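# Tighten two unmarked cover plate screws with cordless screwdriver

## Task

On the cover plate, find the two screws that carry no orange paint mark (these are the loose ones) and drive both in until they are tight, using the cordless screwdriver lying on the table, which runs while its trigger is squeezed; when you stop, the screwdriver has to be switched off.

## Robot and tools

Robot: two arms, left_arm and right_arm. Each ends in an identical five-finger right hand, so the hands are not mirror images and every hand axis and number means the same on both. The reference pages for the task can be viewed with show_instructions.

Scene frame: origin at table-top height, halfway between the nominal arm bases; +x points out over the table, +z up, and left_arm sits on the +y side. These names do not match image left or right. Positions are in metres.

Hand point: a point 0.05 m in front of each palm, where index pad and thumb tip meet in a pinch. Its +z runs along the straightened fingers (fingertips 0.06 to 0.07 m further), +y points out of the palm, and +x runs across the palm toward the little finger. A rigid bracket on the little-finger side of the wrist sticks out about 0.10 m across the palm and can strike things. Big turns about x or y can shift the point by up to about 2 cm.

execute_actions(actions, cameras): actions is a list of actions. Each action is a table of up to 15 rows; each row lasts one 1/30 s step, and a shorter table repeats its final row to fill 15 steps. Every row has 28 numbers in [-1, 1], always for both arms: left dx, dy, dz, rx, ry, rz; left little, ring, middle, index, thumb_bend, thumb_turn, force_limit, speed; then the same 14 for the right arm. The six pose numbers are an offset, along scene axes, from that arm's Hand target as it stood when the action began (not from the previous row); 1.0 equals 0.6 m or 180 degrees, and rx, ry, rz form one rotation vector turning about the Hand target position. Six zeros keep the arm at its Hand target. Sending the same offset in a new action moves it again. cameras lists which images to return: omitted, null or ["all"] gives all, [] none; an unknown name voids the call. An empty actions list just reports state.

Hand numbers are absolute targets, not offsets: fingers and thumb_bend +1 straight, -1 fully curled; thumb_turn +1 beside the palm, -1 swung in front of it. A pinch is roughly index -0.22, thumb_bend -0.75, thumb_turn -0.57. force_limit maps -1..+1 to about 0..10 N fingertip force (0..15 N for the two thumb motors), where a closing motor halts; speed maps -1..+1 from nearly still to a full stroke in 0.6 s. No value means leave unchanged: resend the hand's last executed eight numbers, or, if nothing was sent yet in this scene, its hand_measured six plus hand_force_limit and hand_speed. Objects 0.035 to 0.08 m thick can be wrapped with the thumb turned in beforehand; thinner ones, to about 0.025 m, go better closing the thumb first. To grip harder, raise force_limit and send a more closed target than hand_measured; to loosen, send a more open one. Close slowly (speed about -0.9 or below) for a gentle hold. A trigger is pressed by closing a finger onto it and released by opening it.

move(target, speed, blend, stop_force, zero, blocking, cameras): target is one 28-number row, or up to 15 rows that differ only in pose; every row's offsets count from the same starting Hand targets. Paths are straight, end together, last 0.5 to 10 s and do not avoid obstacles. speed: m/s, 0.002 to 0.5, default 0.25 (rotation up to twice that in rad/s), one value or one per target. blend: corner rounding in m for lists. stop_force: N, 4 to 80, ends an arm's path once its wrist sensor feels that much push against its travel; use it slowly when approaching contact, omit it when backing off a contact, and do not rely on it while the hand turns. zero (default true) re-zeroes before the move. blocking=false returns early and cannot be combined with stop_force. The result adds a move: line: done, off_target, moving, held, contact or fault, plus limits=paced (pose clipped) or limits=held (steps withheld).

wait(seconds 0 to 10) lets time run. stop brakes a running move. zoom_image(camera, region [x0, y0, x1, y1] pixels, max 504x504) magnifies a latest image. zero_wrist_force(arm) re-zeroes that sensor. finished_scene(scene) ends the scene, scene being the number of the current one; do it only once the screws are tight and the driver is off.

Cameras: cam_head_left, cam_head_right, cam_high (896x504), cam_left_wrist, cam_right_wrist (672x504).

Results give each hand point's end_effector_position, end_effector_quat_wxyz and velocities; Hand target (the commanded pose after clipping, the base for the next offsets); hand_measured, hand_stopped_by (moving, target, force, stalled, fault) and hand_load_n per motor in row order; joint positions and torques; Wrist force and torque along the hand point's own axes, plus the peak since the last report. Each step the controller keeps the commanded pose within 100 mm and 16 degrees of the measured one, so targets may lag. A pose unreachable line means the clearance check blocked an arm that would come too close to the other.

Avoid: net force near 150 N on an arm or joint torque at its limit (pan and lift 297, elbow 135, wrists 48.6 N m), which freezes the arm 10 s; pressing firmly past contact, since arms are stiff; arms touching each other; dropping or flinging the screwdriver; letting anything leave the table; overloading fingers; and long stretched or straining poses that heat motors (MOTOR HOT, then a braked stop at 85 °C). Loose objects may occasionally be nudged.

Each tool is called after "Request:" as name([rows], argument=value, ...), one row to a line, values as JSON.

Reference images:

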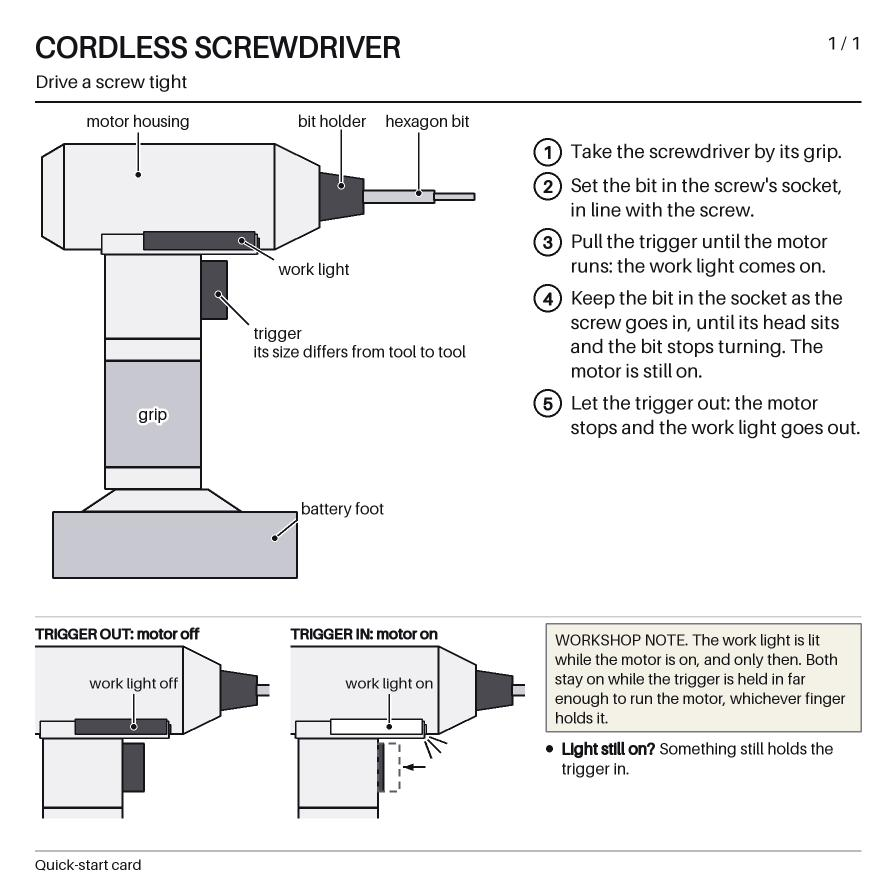

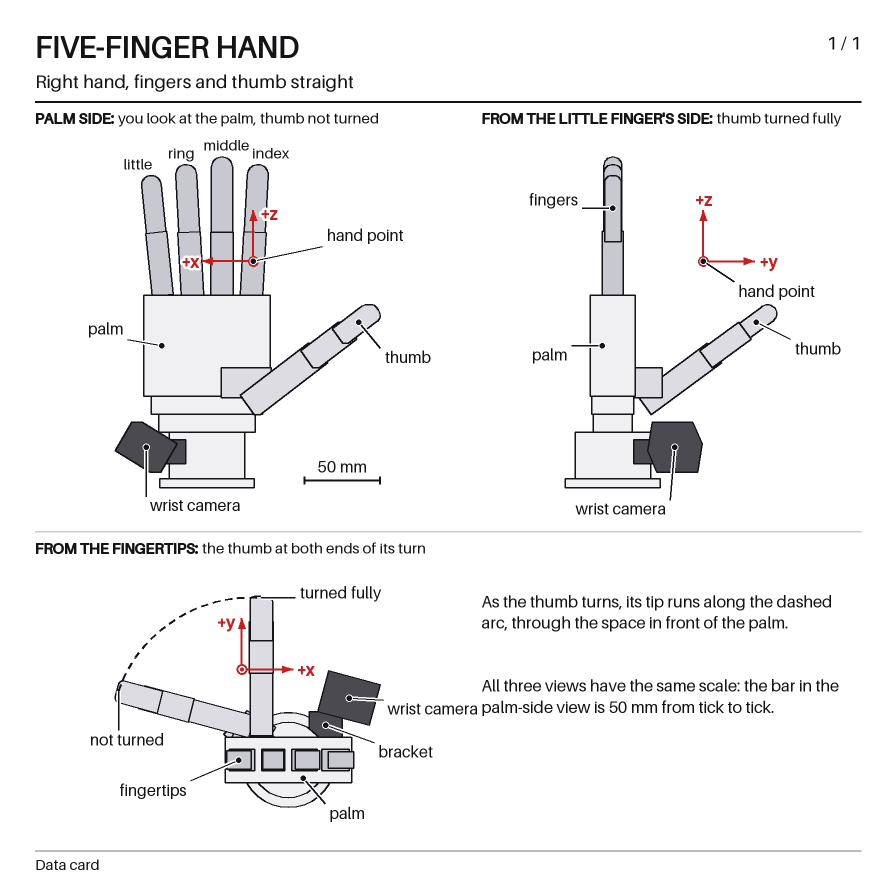

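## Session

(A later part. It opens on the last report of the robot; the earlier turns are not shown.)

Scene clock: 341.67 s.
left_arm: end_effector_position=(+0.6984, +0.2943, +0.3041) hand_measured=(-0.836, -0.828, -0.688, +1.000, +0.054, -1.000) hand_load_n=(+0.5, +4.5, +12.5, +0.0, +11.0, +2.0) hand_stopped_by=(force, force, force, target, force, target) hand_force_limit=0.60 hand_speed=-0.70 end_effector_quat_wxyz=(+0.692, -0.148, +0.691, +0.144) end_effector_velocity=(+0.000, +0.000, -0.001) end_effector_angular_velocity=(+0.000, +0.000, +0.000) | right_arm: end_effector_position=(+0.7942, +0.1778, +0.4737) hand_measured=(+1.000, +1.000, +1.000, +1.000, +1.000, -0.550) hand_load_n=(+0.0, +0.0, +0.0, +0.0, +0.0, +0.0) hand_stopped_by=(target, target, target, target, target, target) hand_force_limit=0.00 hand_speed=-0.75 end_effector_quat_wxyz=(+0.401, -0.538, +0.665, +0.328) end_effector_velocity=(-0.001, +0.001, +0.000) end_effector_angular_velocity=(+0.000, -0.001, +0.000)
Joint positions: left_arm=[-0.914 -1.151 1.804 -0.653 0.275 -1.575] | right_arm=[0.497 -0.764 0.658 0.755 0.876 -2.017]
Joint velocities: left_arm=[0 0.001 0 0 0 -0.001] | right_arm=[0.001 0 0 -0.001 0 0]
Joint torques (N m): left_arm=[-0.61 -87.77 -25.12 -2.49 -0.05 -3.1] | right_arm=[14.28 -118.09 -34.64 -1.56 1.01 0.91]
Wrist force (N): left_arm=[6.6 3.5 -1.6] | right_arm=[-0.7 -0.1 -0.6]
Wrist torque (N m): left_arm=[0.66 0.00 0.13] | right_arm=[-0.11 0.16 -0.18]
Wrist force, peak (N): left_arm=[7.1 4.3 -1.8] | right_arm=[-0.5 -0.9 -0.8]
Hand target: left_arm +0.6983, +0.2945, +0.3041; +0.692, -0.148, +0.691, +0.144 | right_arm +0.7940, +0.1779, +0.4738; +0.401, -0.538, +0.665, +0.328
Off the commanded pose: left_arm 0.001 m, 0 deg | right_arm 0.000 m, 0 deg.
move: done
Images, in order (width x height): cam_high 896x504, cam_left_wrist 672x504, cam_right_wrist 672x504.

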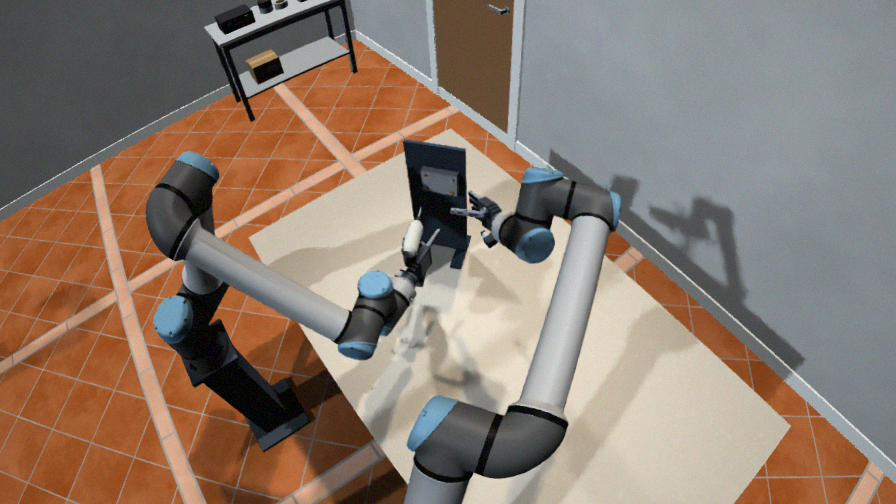

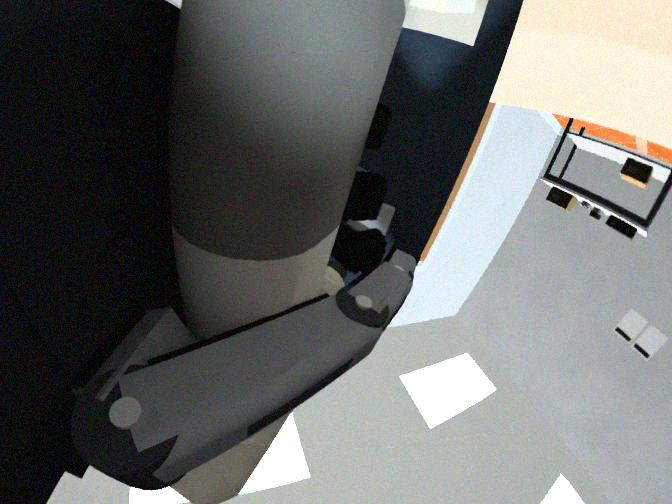

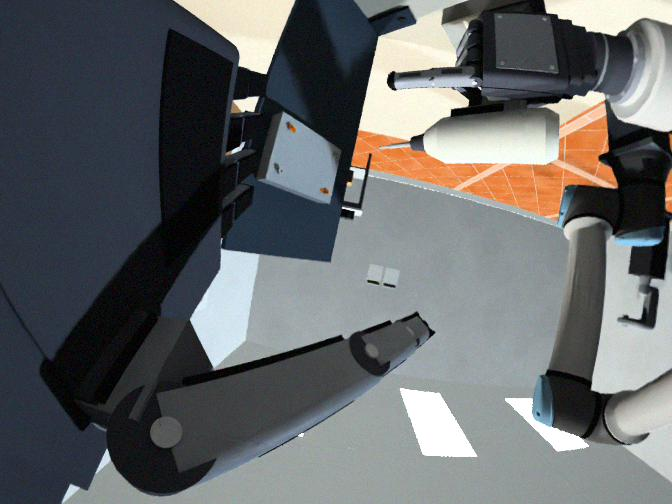

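Request:
zoom_image(camera="cam_right_wrist", region=[360, 90, 480, 190])

Request:
move(target=[0,0,0,0,0,0,-0.97,-0.97,-0.97,1,-0.97,-1,0.6,-0.7,0.0,0.05,0.08,0,0,0,1,1,1,1,1,-0.55,0.0,-0.75], speed=0.1, cameras=["cam_right_wrist"])

Request:
zoom_image(camera="cam_right_wrist", region=[240, 0, 560, 240])

Scaled by 4.200 from the camera's 672x504 image, which has a finer 960x720 frame.

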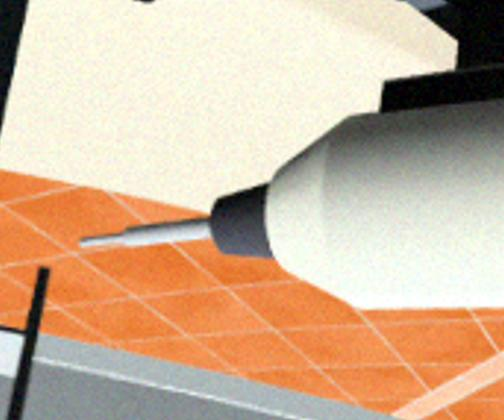

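Scene clock: 343.07 s.
left_arm: end_effector_position=(+0.6983, +0.2945, +0.3041) hand_measured=(-0.836, -0.828, -0.688, +1.000, +0.054, -1.000) hand_load_n=(+0.5, +4.0, +12.5, +0.0, +11.0, +2.0) hand_stopped_by=(force, force, force, target, force, target) hand_force_limit=0.60 hand_speed=-0.70 end_effector_quat_wxyz=(+0.692, -0.148, +0.691, +0.144) end_effector_velocity=(+0.000, +0.000, +0.000) end_effector_angular_velocity=(+0.000, +0.000, -0.001) | right_arm: end_effector_position=(+0.7940, +0.2080, +0.5217) hand_measured=(+1.000, +1.000, +1.000, +1.000, +1.000, -0.550) hand_load_n=(+0.0, +0.0, +0.0, +0.0, +0.0, +0.0) hand_stopped_by=(target, target, target, target, target, target) hand_force_limit=0.00 hand_speed=-0.75 end_effector_quat_wxyz=(+0.401, -0.538, +0.665, +0.328) end_effector_velocity=(+0.001, +0.000, +0.000) end_effector_angular_velocity=(+0.001, +0.000, -0.001)
Joint positions: left_arm=[-0.914 -1.151 1.804 -0.654 0.275 -1.575] | right_arm=[0.524 -0.673 0.403 0.905 0.897 -1.996]
Joint velocities: left_arm=[0 0 0 0 0.001 0] | right_arm=[-0.001 0 -0.001 0 0 0]
Joint torques (N m): left_arm=[11.17 -84.19 -24.93 -4.04 -0.79 -2.62] | right_arm=[-14.48 -115.59 -43.52 -0.9 -2.05 0.21]
Wrist force (N): left_arm=[6.7 3.8 -1.4] | right_arm=[-0.5 -0.6 -0.8]
Wrist torque (N m): left_arm=[0.69 -0.03 0.15] | right_arm=[-0.18 0.11 -0.19]
Wrist force, peak (N): left_arm=[7.2 3.7 -1.5] | right_arm=[-1.9 0.4 -0.4]
Hand target: left_arm +0.6983, +0.2945, +0.3041; +0.692, -0.148, +0.691, +0.144 | right_arm +0.7941, +0.2079, +0.5218; +0.401, -0.538, +0.665, +0.328
Off the commanded pose: left_arm 0.000 m, 0 deg | right_arm 0.000 m, 0 deg.
move: done
Images, in order (width x height): cam_right_wrist 672x504.

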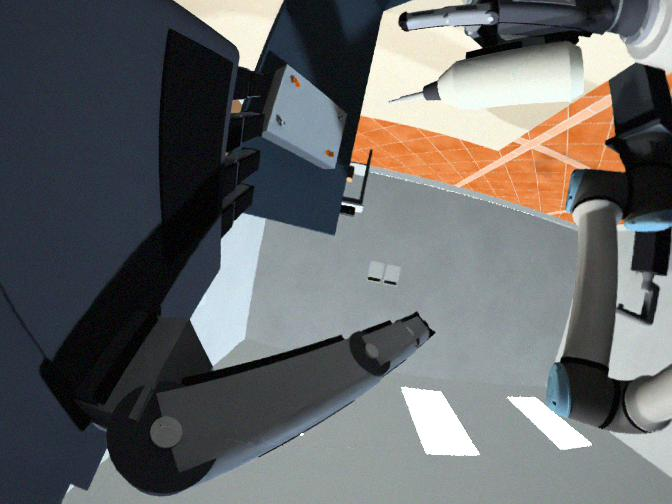

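Scaled by 1.575 from the camera's 672x504 image, which has a finer 960x720 frame.

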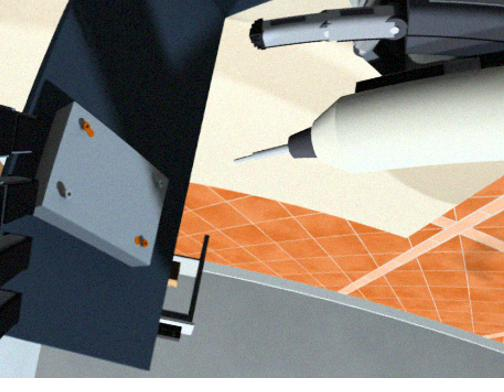

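Request:
zoom_image(camera="cam_right_wrist", region=[370, 40, 490, 140])

Request:
zoom_image(camera="cam_right_wrist", region=[240, 40, 390, 190])

Scaled by 4.200 from the camera's 672x504 image, which has a finer 960x720 frame.

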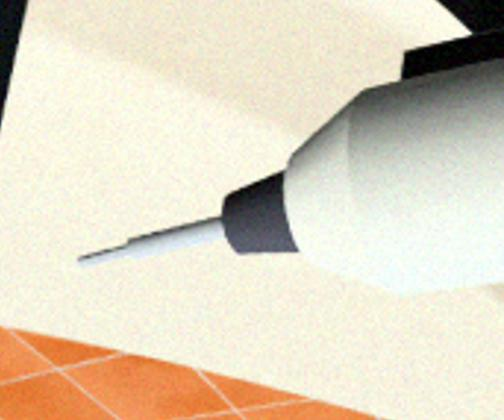

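Scaled by 3.360 from the camera's 672x504 image, which has a finer 960x720 frame.

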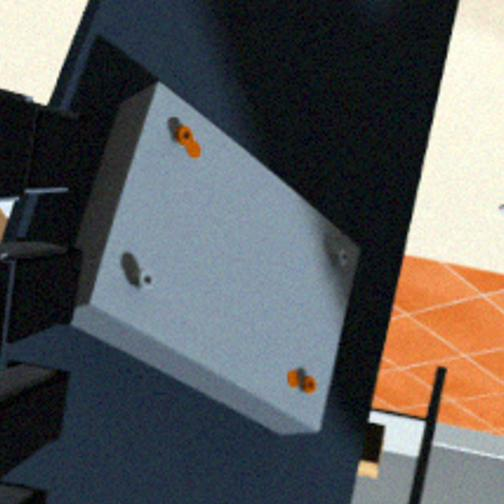

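Request:
move(target=[0.0766,0.0643,0,0,0,0,-0.97,-0.97,-0.97,1,-0.97,-1,0.6,-0.7,0,0,0,0,0,0,1,1,1,1,1,-0.55,0.0,-0.75], speed=0.06, cameras=["cam_right_wrist","cam_high","cam_head_left"])

Request:
zoom_image(camera="cam_right_wrist", region=[260, 40, 430, 180])

Request:
zoom_image(camera="cam_high", region=[390, 130, 490, 280])

Request:
zoom_image(camera="cam_head_left", region=[260, 70, 400, 280])

Scene clock: 346.10 s.
left_arm: end_effector_position=(+0.7446, +0.3330, +0.3042) hand_measured=(-0.836, -0.828, -0.688, +1.000, +0.054, -1.000) hand_load_n=(+0.5, +4.0, +12.5, +0.0, +11.0, +2.0) hand_stopped_by=(force, force, force, target, force, target) hand_force_limit=0.60 hand_speed=-0.70 end_effector_quat_wxyz=(+0.692, -0.148, +0.691, +0.144) end_effector_velocity=(-0.002, -0.004, +0.000) end_effector_angular_velocity=(+0.001, +0.000, -0.001) | right_arm: end_effector_position=(+0.7941, +0.2079, +0.5218) hand_measured=(+1.000, +1.000, +1.000, +1.000, +1.000, -0.550) hand_load_n=(+0.0, +0.0, +0.0, +0.0, +0.0, +0.0) hand_stopped_by=(target, target, target, target, target, target) hand_force_limit=0.00 hand_speed=-0.75 end_effector_quat_wxyz=(+0.401, -0.538, +0.665, +0.328) end_effector_velocity=(+0.000, +0.000, -0.001) end_effector_angular_velocity=(+0.000, +0.000, +0.000)
Joint positions: left_arm=[-0.829 -1.129 1.768 -0.641 0.359 -1.575] | right_arm=[0.524 -0.673 0.403 0.905 0.897 -1.996]
Joint velocities: left_arm=[-0.006 0 0 0 -0.005 0.001] | right_arm=[0 0.001 0 -0.001 0 0]
Joint torques (N m): left_arm=[-11.45 -80.15 -27.32 0.28 -3.21 0.45] | right_arm=[-14.12 -121.32 -33.12 -1.62 -1.37 0.8]
Wrist force (N): left_arm=[6.7 4.0 -1.8] | right_arm=[-0.2 -0.6 -0.3]
Wrist torque (N m): left_arm=[0.75 -0.02 0.14] | right_arm=[-0.19 0.06 -0.17]
Wrist force, peak (N): left_arm=[6.9 4.3 -1.9] | right_arm=[-1.1 -0.2 -0.4]
Hand target: left_arm +0.7444, +0.3330, +0.3041; +0.692, -0.148, +0.691, +0.144 | right_arm +0.7941, +0.2079, +0.5218; +0.401, -0.538, +0.665, +0.328
Off the commanded pose: left_arm 0.000 m, 0 deg | right_arm 0.000 m, 0 deg.
move: done
Images, in order (width x height): cam_head_left 896x504, cam_high 896x504, cam_right_wrist 672x504.

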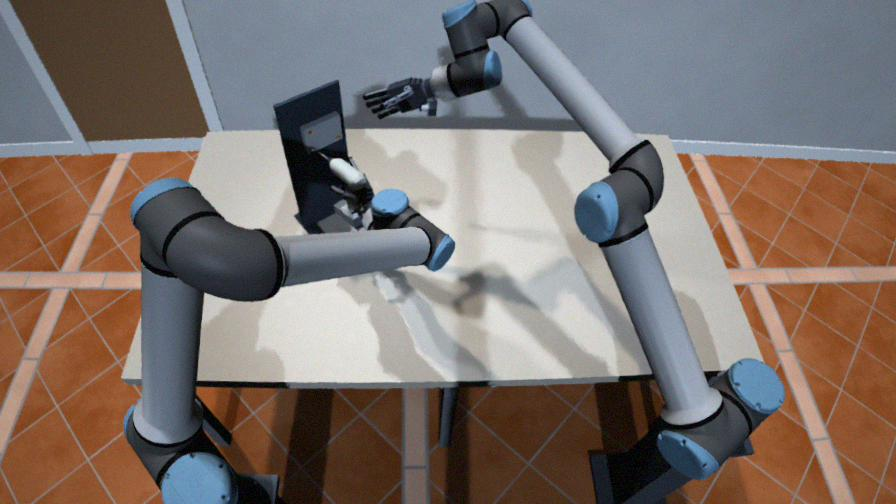

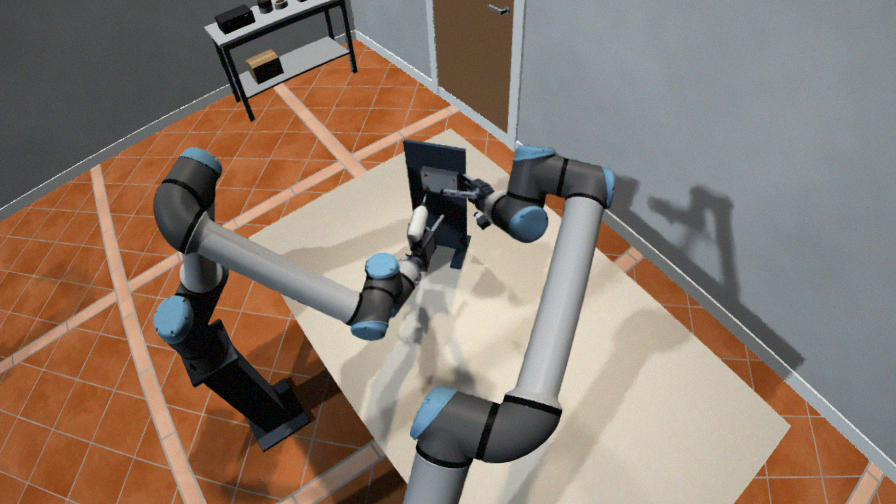

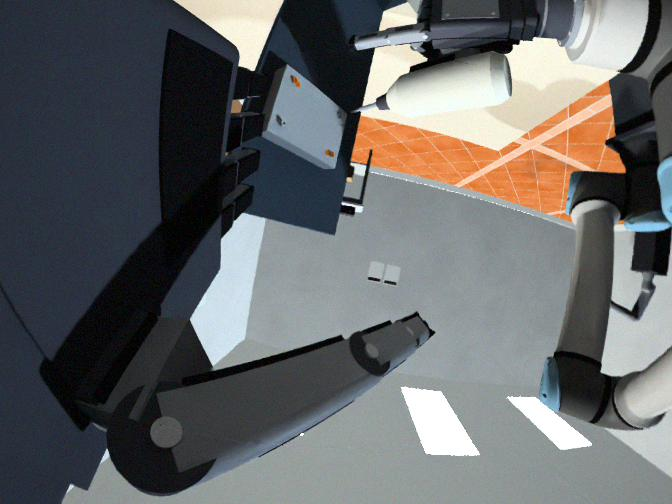

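Scaled by 2.965 from the camera's 672x504 image, which has a finer 960x720 frame.

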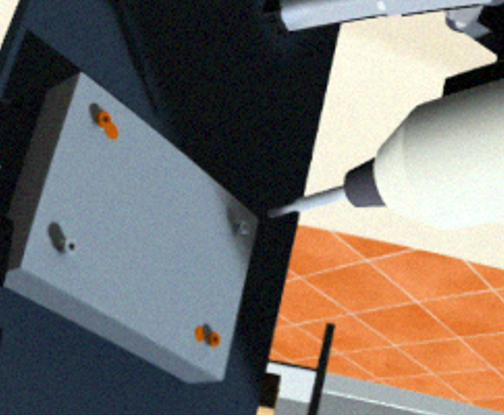

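Scaled by 3.360.

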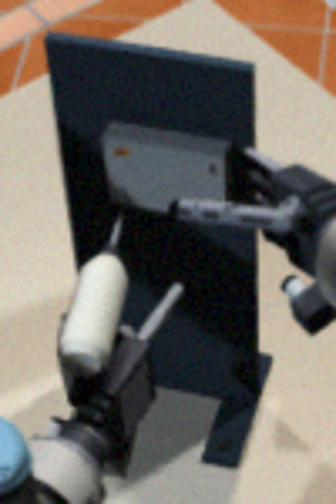

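Scaled by 2.400.

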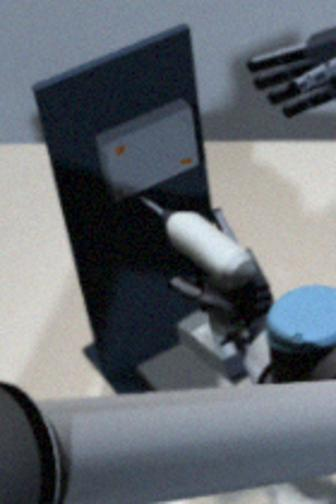

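Request:
execute_actions(actions=[])

Request:
zoom_image(camera="cam_head_left", region=[295, 105, 355, 185])

Request:
zoom_image(camera="cam_head_right", region=[295, 105, 365, 185])

Request:
zoom_image(camera="cam_high", region=[400, 155, 470, 225])

Request:
zoom_image(camera="cam_left_wrist", region=[320, 160, 440, 280])

Scene clock: 346.40 s.
left_arm: end_effector_position=(+0.7444, +0.3330, +0.3041) hand_measured=(-0.836, -0.828, -0.688, +1.000, +0.054, -1.000) hand_load_n=(+0.5, +4.0, +12.5, +0.0, +11.0, +2.0) hand_stopped_by=(force, force, force, target, force, target) hand_force_limit=0.60 hand_speed=-0.70 end_effector_quat_wxyz=(+0.692, -0.148, +0.691, +0.144) end_effector_velocity=(+0.000, +0.000, +0.000) end_effector_angular_velocity=(+0.001, +0.001, +0.000) | right_arm: end_effector_position=(+0.7941, +0.2079, +0.5218) hand_measured=(+1.000, +1.000, +1.000, +1.000, +1.000, -0.550) hand_load_n=(+0.0, +0.0, +0.0, +0.0, +0.0, -0.5) hand_stopped_by=(target, target, target, target, target, target) hand_force_limit=0.00 hand_speed=-0.75 end_effector_quat_wxyz=(+0.401, -0.538, +0.665, +0.328) end_effector_velocity=(+0.000, +0.000, -0.001) end_effector_angular_velocity=(-0.001, +0.002, +0.000)
Joint positions: left_arm=[-0.83 -1.129 1.769 -0.641 0.359 -1.575] | right_arm=[0.524 -0.673 0.403 0.905 0.897 -1.996]
Joint velocities: left_arm=[0 -0.001 0.001 0 0 0] | right_arm=[0 0.001 0 0.002 0 0]
Joint torques (N m): left_arm=[-12.43 -87.68 -24.98 -2.59 -2.02 -2.67] | right_arm=[-13.9 -122.36 -33.83 -1.25 -1.32 0.9]
Wrist force (N): left_arm=[6.3 4.2 -1.8] | right_arm=[-0.7 -0.1 -0.4]
Wrist torque (N m): left_arm=[0.78 0.03 0.13] | right_arm=[-0.12 0.13 -0.19]
Wrist force, peak (N): left_arm=[6.8 4.2 -1.6] | right_arm=[-0.8 -0.4 -0.5]
Hand target: left_arm +0.7444, +0.3330, +0.3041; +0.692, -0.148, +0.691, +0.144 | right_arm +0.7941, +0.2079, +0.5218; +0.401, -0.538, +0.665, +0.328
Off the commanded pose: left_arm 0.000 m, 0 deg | right_arm 0.000 m, 0 deg.

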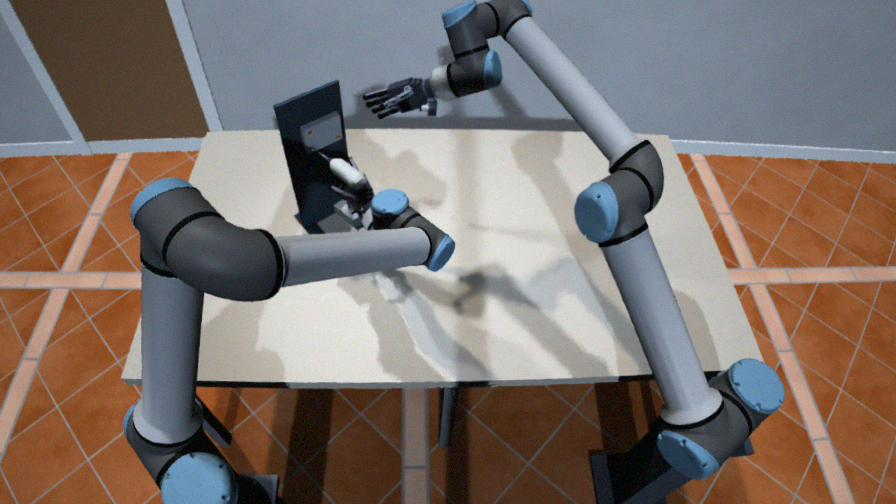

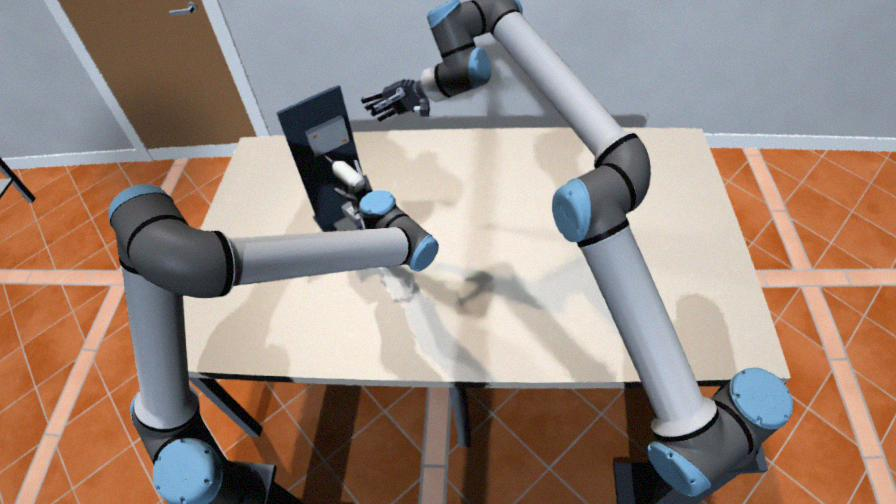

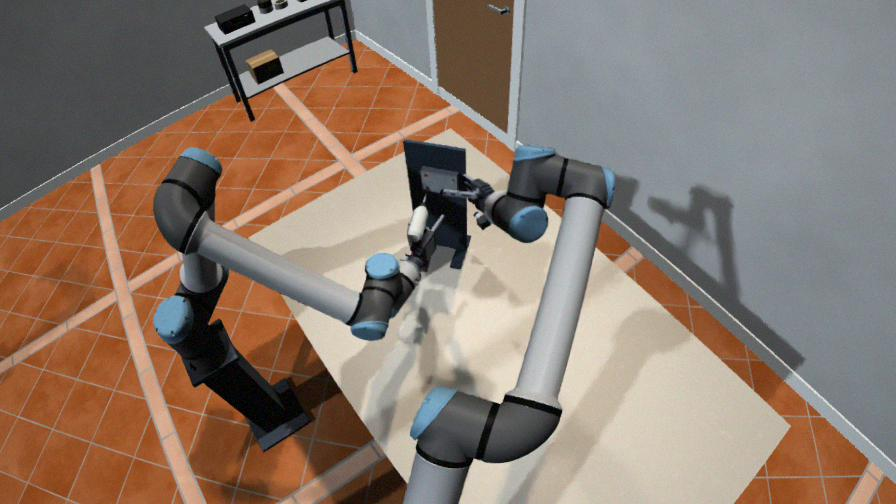

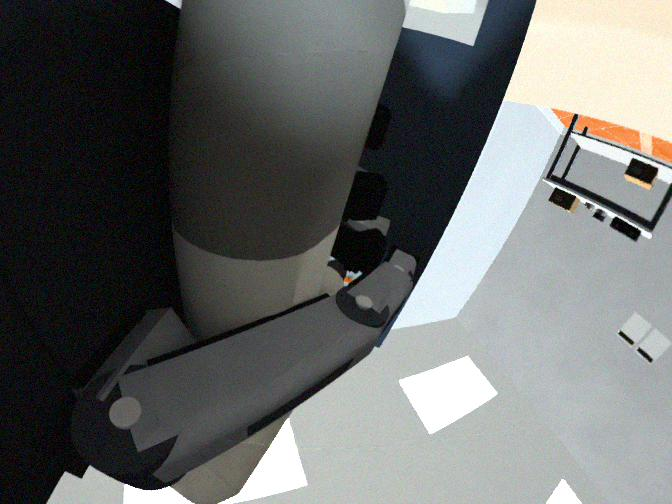

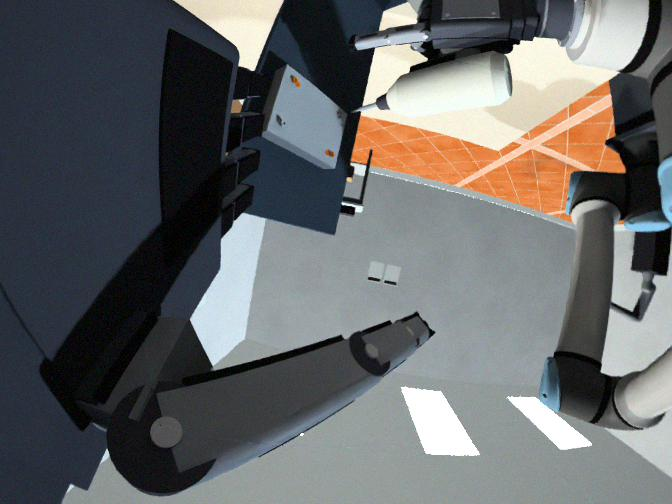

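Scaled by 6.300.

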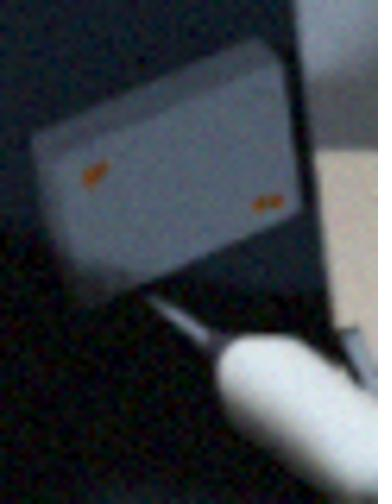

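Scaled by 6.300.

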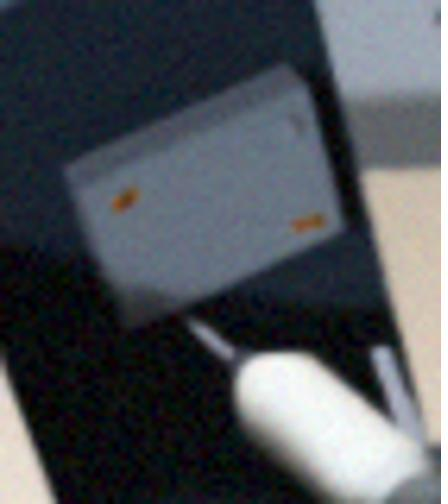

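Scaled by 7.200.

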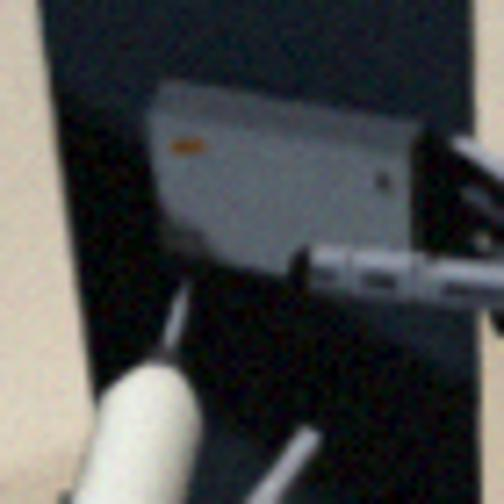

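Scaled by 4.200 from the camera's 672x504 image, which has a finer 960x720 frame.

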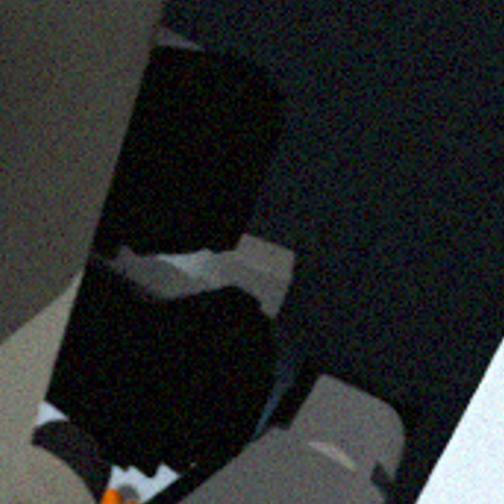

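Request:
move(target=[0.0102,0.0086,0.0042,0,0,0,-0.97,-0.97,-0.97,1,-0.97,-1,0.6,-0.7,0,0,0,0,0,0,1,1,1,1,1,-0.55,0.0,-0.75], speed=0.04, cameras=["cam_right_wrist"])

Request:
zoom_image(camera="cam_right_wrist", region=[310, 80, 400, 150])

Scene clock: 347.80 s.
left_arm: end_effector_position=(+0.7506, +0.3383, +0.3067) hand_measured=(-0.836, -0.828, -0.688, +1.000, +0.054, -1.000) hand_load_n=(+0.5, +4.0, +12.5, +0.0, +11.0, +2.0) hand_stopped_by=(force, force, force, target, force, target) hand_force_limit=0.60 hand_speed=-0.70 end_effector_quat_wxyz=(+0.692, -0.148, +0.691, +0.144) end_effector_velocity=(+0.000, -0.001, +0.000) end_effector_angular_velocity=(+0.001, +0.001, +0.000) | right_arm: end_effector_position=(+0.7941, +0.2079, +0.5218) hand_measured=(+1.000, +1.000, +1.000, +1.000, +1.000, -0.550) hand_load_n=(+0.0, +0.0, +0.0, +0.0, +0.0, +0.0) hand_stopped_by=(target, target, target, target, target, target) hand_force_limit=0.00 hand_speed=-0.75 end_effector_quat_wxyz=(+0.401, -0.538, +0.665, +0.328) end_effector_velocity=(+0.000, +0.000, +0.000) end_effector_angular_velocity=(+0.000, +0.001, +0.000)
Joint positions: left_arm=[-0.818 -1.128 1.761 -0.635 0.37 -1.575] | right_arm=[0.524 -0.673 0.403 0.905 0.897 -1.996]
Joint velocities: left_arm=[-0.001 0 0 0 -0.001 0] | right_arm=[0 0 0 0.001 0 0]
Joint torques (N m): left_arm=[-10.24 -52.85 -41.75 0.55 -0.46 -1.18] | right_arm=[-12.55 -121.6 -34.58 -0.77 -0.74 0.93]
Wrist force (N): left_arm=[6.2 4.1 -1.7] | right_arm=[-0.3 -0.4 -0.6]
Wrist torque (N m): left_arm=[0.76 0.05 0.12] | right_arm=[-0.14 0.08 -0.17]
Wrist force, peak (N): left_arm=[6.7 4.8 -2.0] | right_arm=[-1.0 -0.3 -0.8]
Hand target: left_arm +0.7505, +0.3382, +0.3067; +0.692, -0.148, +0.691, +0.144 | right_arm +0.7941, +0.2079, +0.5218; +0.401, -0.538, +0.665, +0.328
Off the commanded pose: left_arm 0.000 m, 0 deg | right_arm 0.000 m, 0 deg.
move: done
Images, in order (width x height): cam_right_wrist 672x504.

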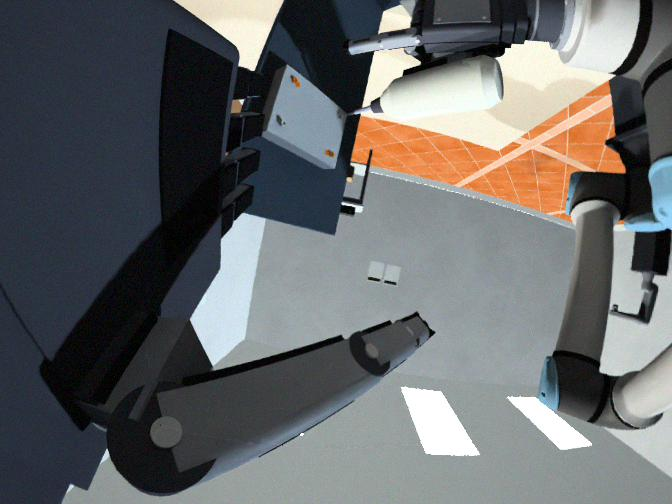

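Scaled by 5.600 from the camera's 672x504 image, which has a finer 960x720 frame.

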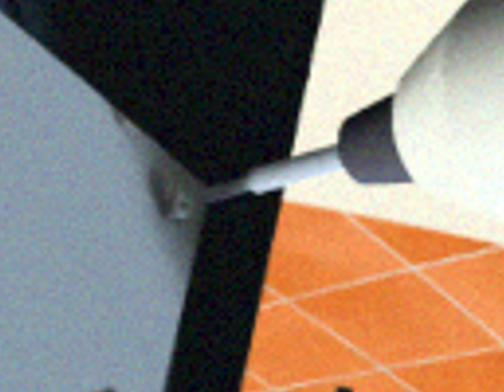

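Request:
move(target=[0,0,0,0,0,0,-0.97,-0.97,-0.97,1,-0.97,-1,0.6,-0.7,-0.0833,0,-0.12,0,0,0,1,1,1,1,1,-0.55,0.0,-0.75], speed=0.1, cameras=["cam_right_wrist"])

Request:
zoom_image(camera="cam_right_wrist", region=[270, 120, 360, 190])

Scene clock: 349.30 s.
left_arm: end_effector_position=(+0.7505, +0.3382, +0.3067) hand_measured=(-0.836, -0.828, -0.688, +1.000, +0.054, -1.000) hand_load_n=(+0.5, +4.0, +12.5, +0.0, +10.5, +2.0) hand_stopped_by=(force, force, force, target, force, target) hand_force_limit=0.60 hand_speed=-0.70 end_effector_quat_wxyz=(+0.692, -0.148, +0.691, +0.144) end_effector_velocity=(+0.000, +0.000, +0.000) end_effector_angular_velocity=(+0.000, +0.000, -0.001) | right_arm: end_effector_position=(+0.7439, +0.2080, +0.4499) hand_measured=(+1.000, +1.000, +1.000, +1.000, +1.000, -0.550) hand_load_n=(+0.0, +0.0, +0.0, +0.0, +0.0, +0.0) hand_stopped_by=(target, target, target, target, target, target) hand_force_limit=0.00 hand_speed=-0.75 end_effector_quat_wxyz=(+0.401, -0.538, +0.665, +0.328) end_effector_velocity=(+0.000, +0.000, -0.001) end_effector_angular_velocity=(-0.001, +0.001, +0.000)
Joint positions: left_arm=[-0.819 -1.128 1.762 -0.635 0.37 -1.575] | right_arm=[0.554 -0.812 0.781 0.653 0.921 -1.974]
Joint velocities: left_arm=[0 0 0 0 0.001 0.001] | right_arm=[0 0.001 0.001 0 0 -0.001]
Joint torques (N m): left_arm=[-12.13 -48.51 -27.53 -3.79 -2.08 -2.02] | right_arm=[-16.68 -100.92 -34.78 1.41 -2.19 -1.34]
Wrist force (N): left_arm=[6.4 4.5 -1.6] | right_arm=[-0.5 -0.4 -0.5]
Wrist torque (N m): left_arm=[0.81 0.02 0.14] | right_arm=[-0.16 0.11 -0.19]
Wrist force, peak (N): left_arm=[6.8 4.3 -1.5] | right_arm=[-1.5 -1.4 -1.2]
Hand target: left_arm +0.7505, +0.3382, +0.3067; +0.692, -0.148, +0.691, +0.144 | right_arm +0.7440, +0.2079, +0.4497; +0.401, -0.538, +0.665, +0.328
Off the commanded pose: left_arm 0.000 m, 0 deg | right_arm 0.000 m, 0 deg.
move: done
Images, in order (width x height): cam_right_wrist 672x504.

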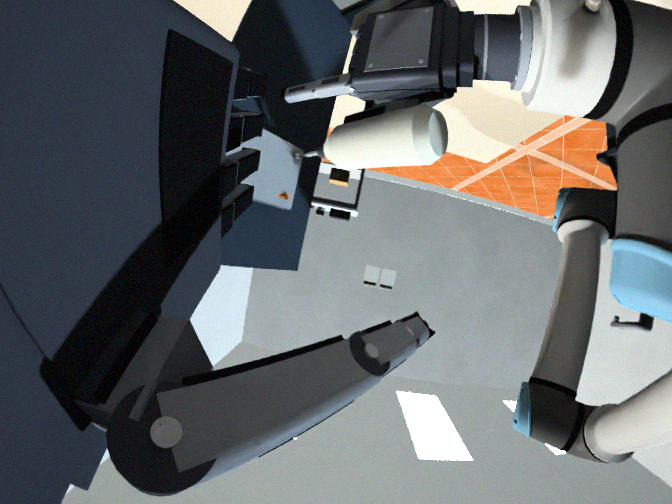

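Scaled by 5.600 from the camera's 672x504 image, which has a finer 960x720 frame.

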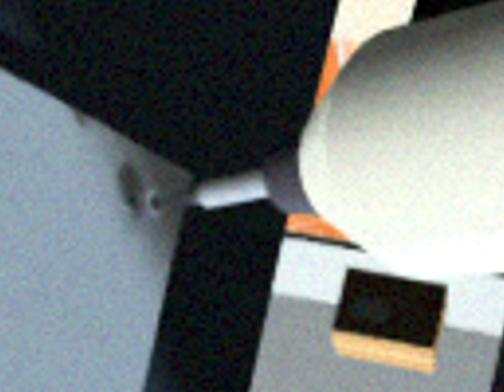

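Request:
move(target=[0.0255,0.0214,0,0,0,0,-0.97,-0.97,-0.97,1,-0.97,-1,0.6,-0.7,0,0,0,0,0,0,1,1,1,1,1,-0.55,0.0,-0.75], speed=0.01, stop_force=5, cameras=["cam_right_wrist","cam_high"])

Request:
zoom_image(camera="cam_right_wrist", region=[270, 120, 360, 190])

Scene clock: 352.63 s.
left_arm: end_effector_position=(+0.7655, +0.3507, +0.3067) hand_measured=(-0.836, -0.828, -0.688, +1.000, +0.054, -1.000) hand_load_n=(+0.5, +4.0, +12.0, +0.0, +11.5, +2.0) hand_stopped_by=(force, force, force, target, force, target) hand_force_limit=0.60 hand_speed=-0.70 end_effector_quat_wxyz=(+0.692, -0.148, +0.691, +0.144) end_effector_velocity=(+0.000, +0.000, +0.000) end_effector_angular_velocity=(+0.000, +0.000, +0.000) | right_arm: end_effector_position=(+0.7440, +0.2079, +0.4497) hand_measured=(+1.000, +1.000, +1.000, +1.000, +1.000, -0.550) hand_load_n=(+0.0, +0.0, +0.0, +0.0, +0.0, +0.0) hand_stopped_by=(target, target, target, target, target, target) hand_force_limit=0.00 hand_speed=-0.75 end_effector_quat_wxyz=(+0.401, -0.538, +0.665, +0.328) end_effector_velocity=(+0.000, +0.000, +0.000) end_effector_angular_velocity=(+0.000, +0.000, +0.001)
Joint positions: left_arm=[-0.792 -1.119 1.748 -0.63 0.397 -1.575] | right_arm=[0.554 -0.812 0.781 0.653 0.921 -1.974]
Joint velocities: left_arm=[0 0 0 0 0 0] | right_arm=[0 0 0 0 0 0]
Joint torques (N m): left_arm=[-10.1 -89.51 -26.54 -4.77 -1.7 -2.5] | right_arm=[-14.29 -95.83 -43.93 0.06 -1.78 -2.45]
Wrist force (N): left_arm=[7.0 4.2 -3.6] | right_arm=[-0.5 -0.3 -0.2]
Wrist torque (N m): left_arm=[0.80 0.07 0.12] | right_arm=[-0.18 0.11 -0.18]
Wrist force, peak (N): left_arm=[11.1 0.4 -13.1] | right_arm=[-0.7 -0.3 -1.0]
Hand target: left_arm +0.7655, +0.3507, +0.3067; +0.692, -0.148, +0.691, +0.144 | right_arm +0.7440, +0.2079, +0.4497; +0.401, -0.538, +0.665, +0.328
Off the commanded pose: left_arm 0.000 m, 0 deg | right_arm 0.000 m, 0 deg.
move: contact (left_arm)
Images, in order (width x height): cam_high 896x504, cam_right_wrist 672x504.

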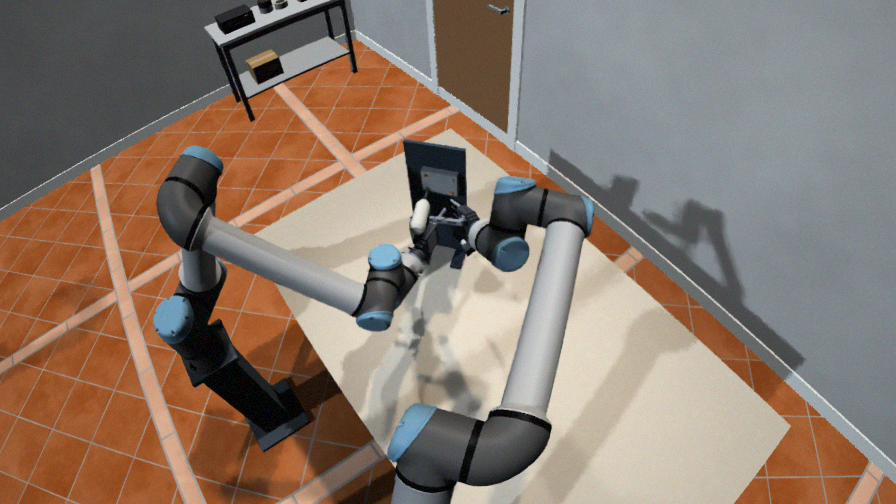

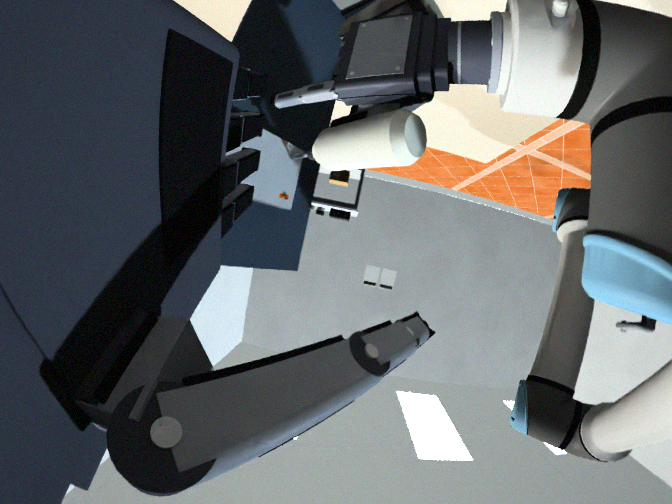

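Scaled by 5.600 from the camera's 672x504 image, which has a finer 960x720 frame.

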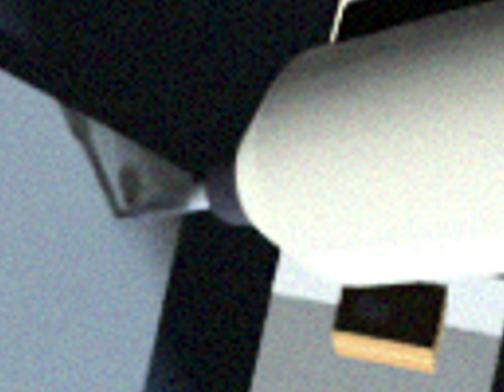

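Request:
zoom_image(camera="cam_right_wrist", region=[270, 130, 320, 180])

Request:
zoom_image(camera="cam_left_wrist", region=[320, 160, 440, 280])

Scaled by 10.080 from the camera's 672x504 image, which has a finer 960x720 frame.

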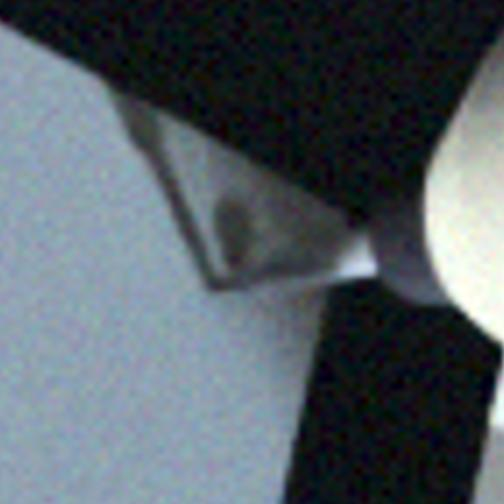

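This scene's latest camera images include none from cam_left_wrist. They are from: cam_high, cam_right_wrist. cam_left_wrist's image comes with the result of a call that names it in "cameras".


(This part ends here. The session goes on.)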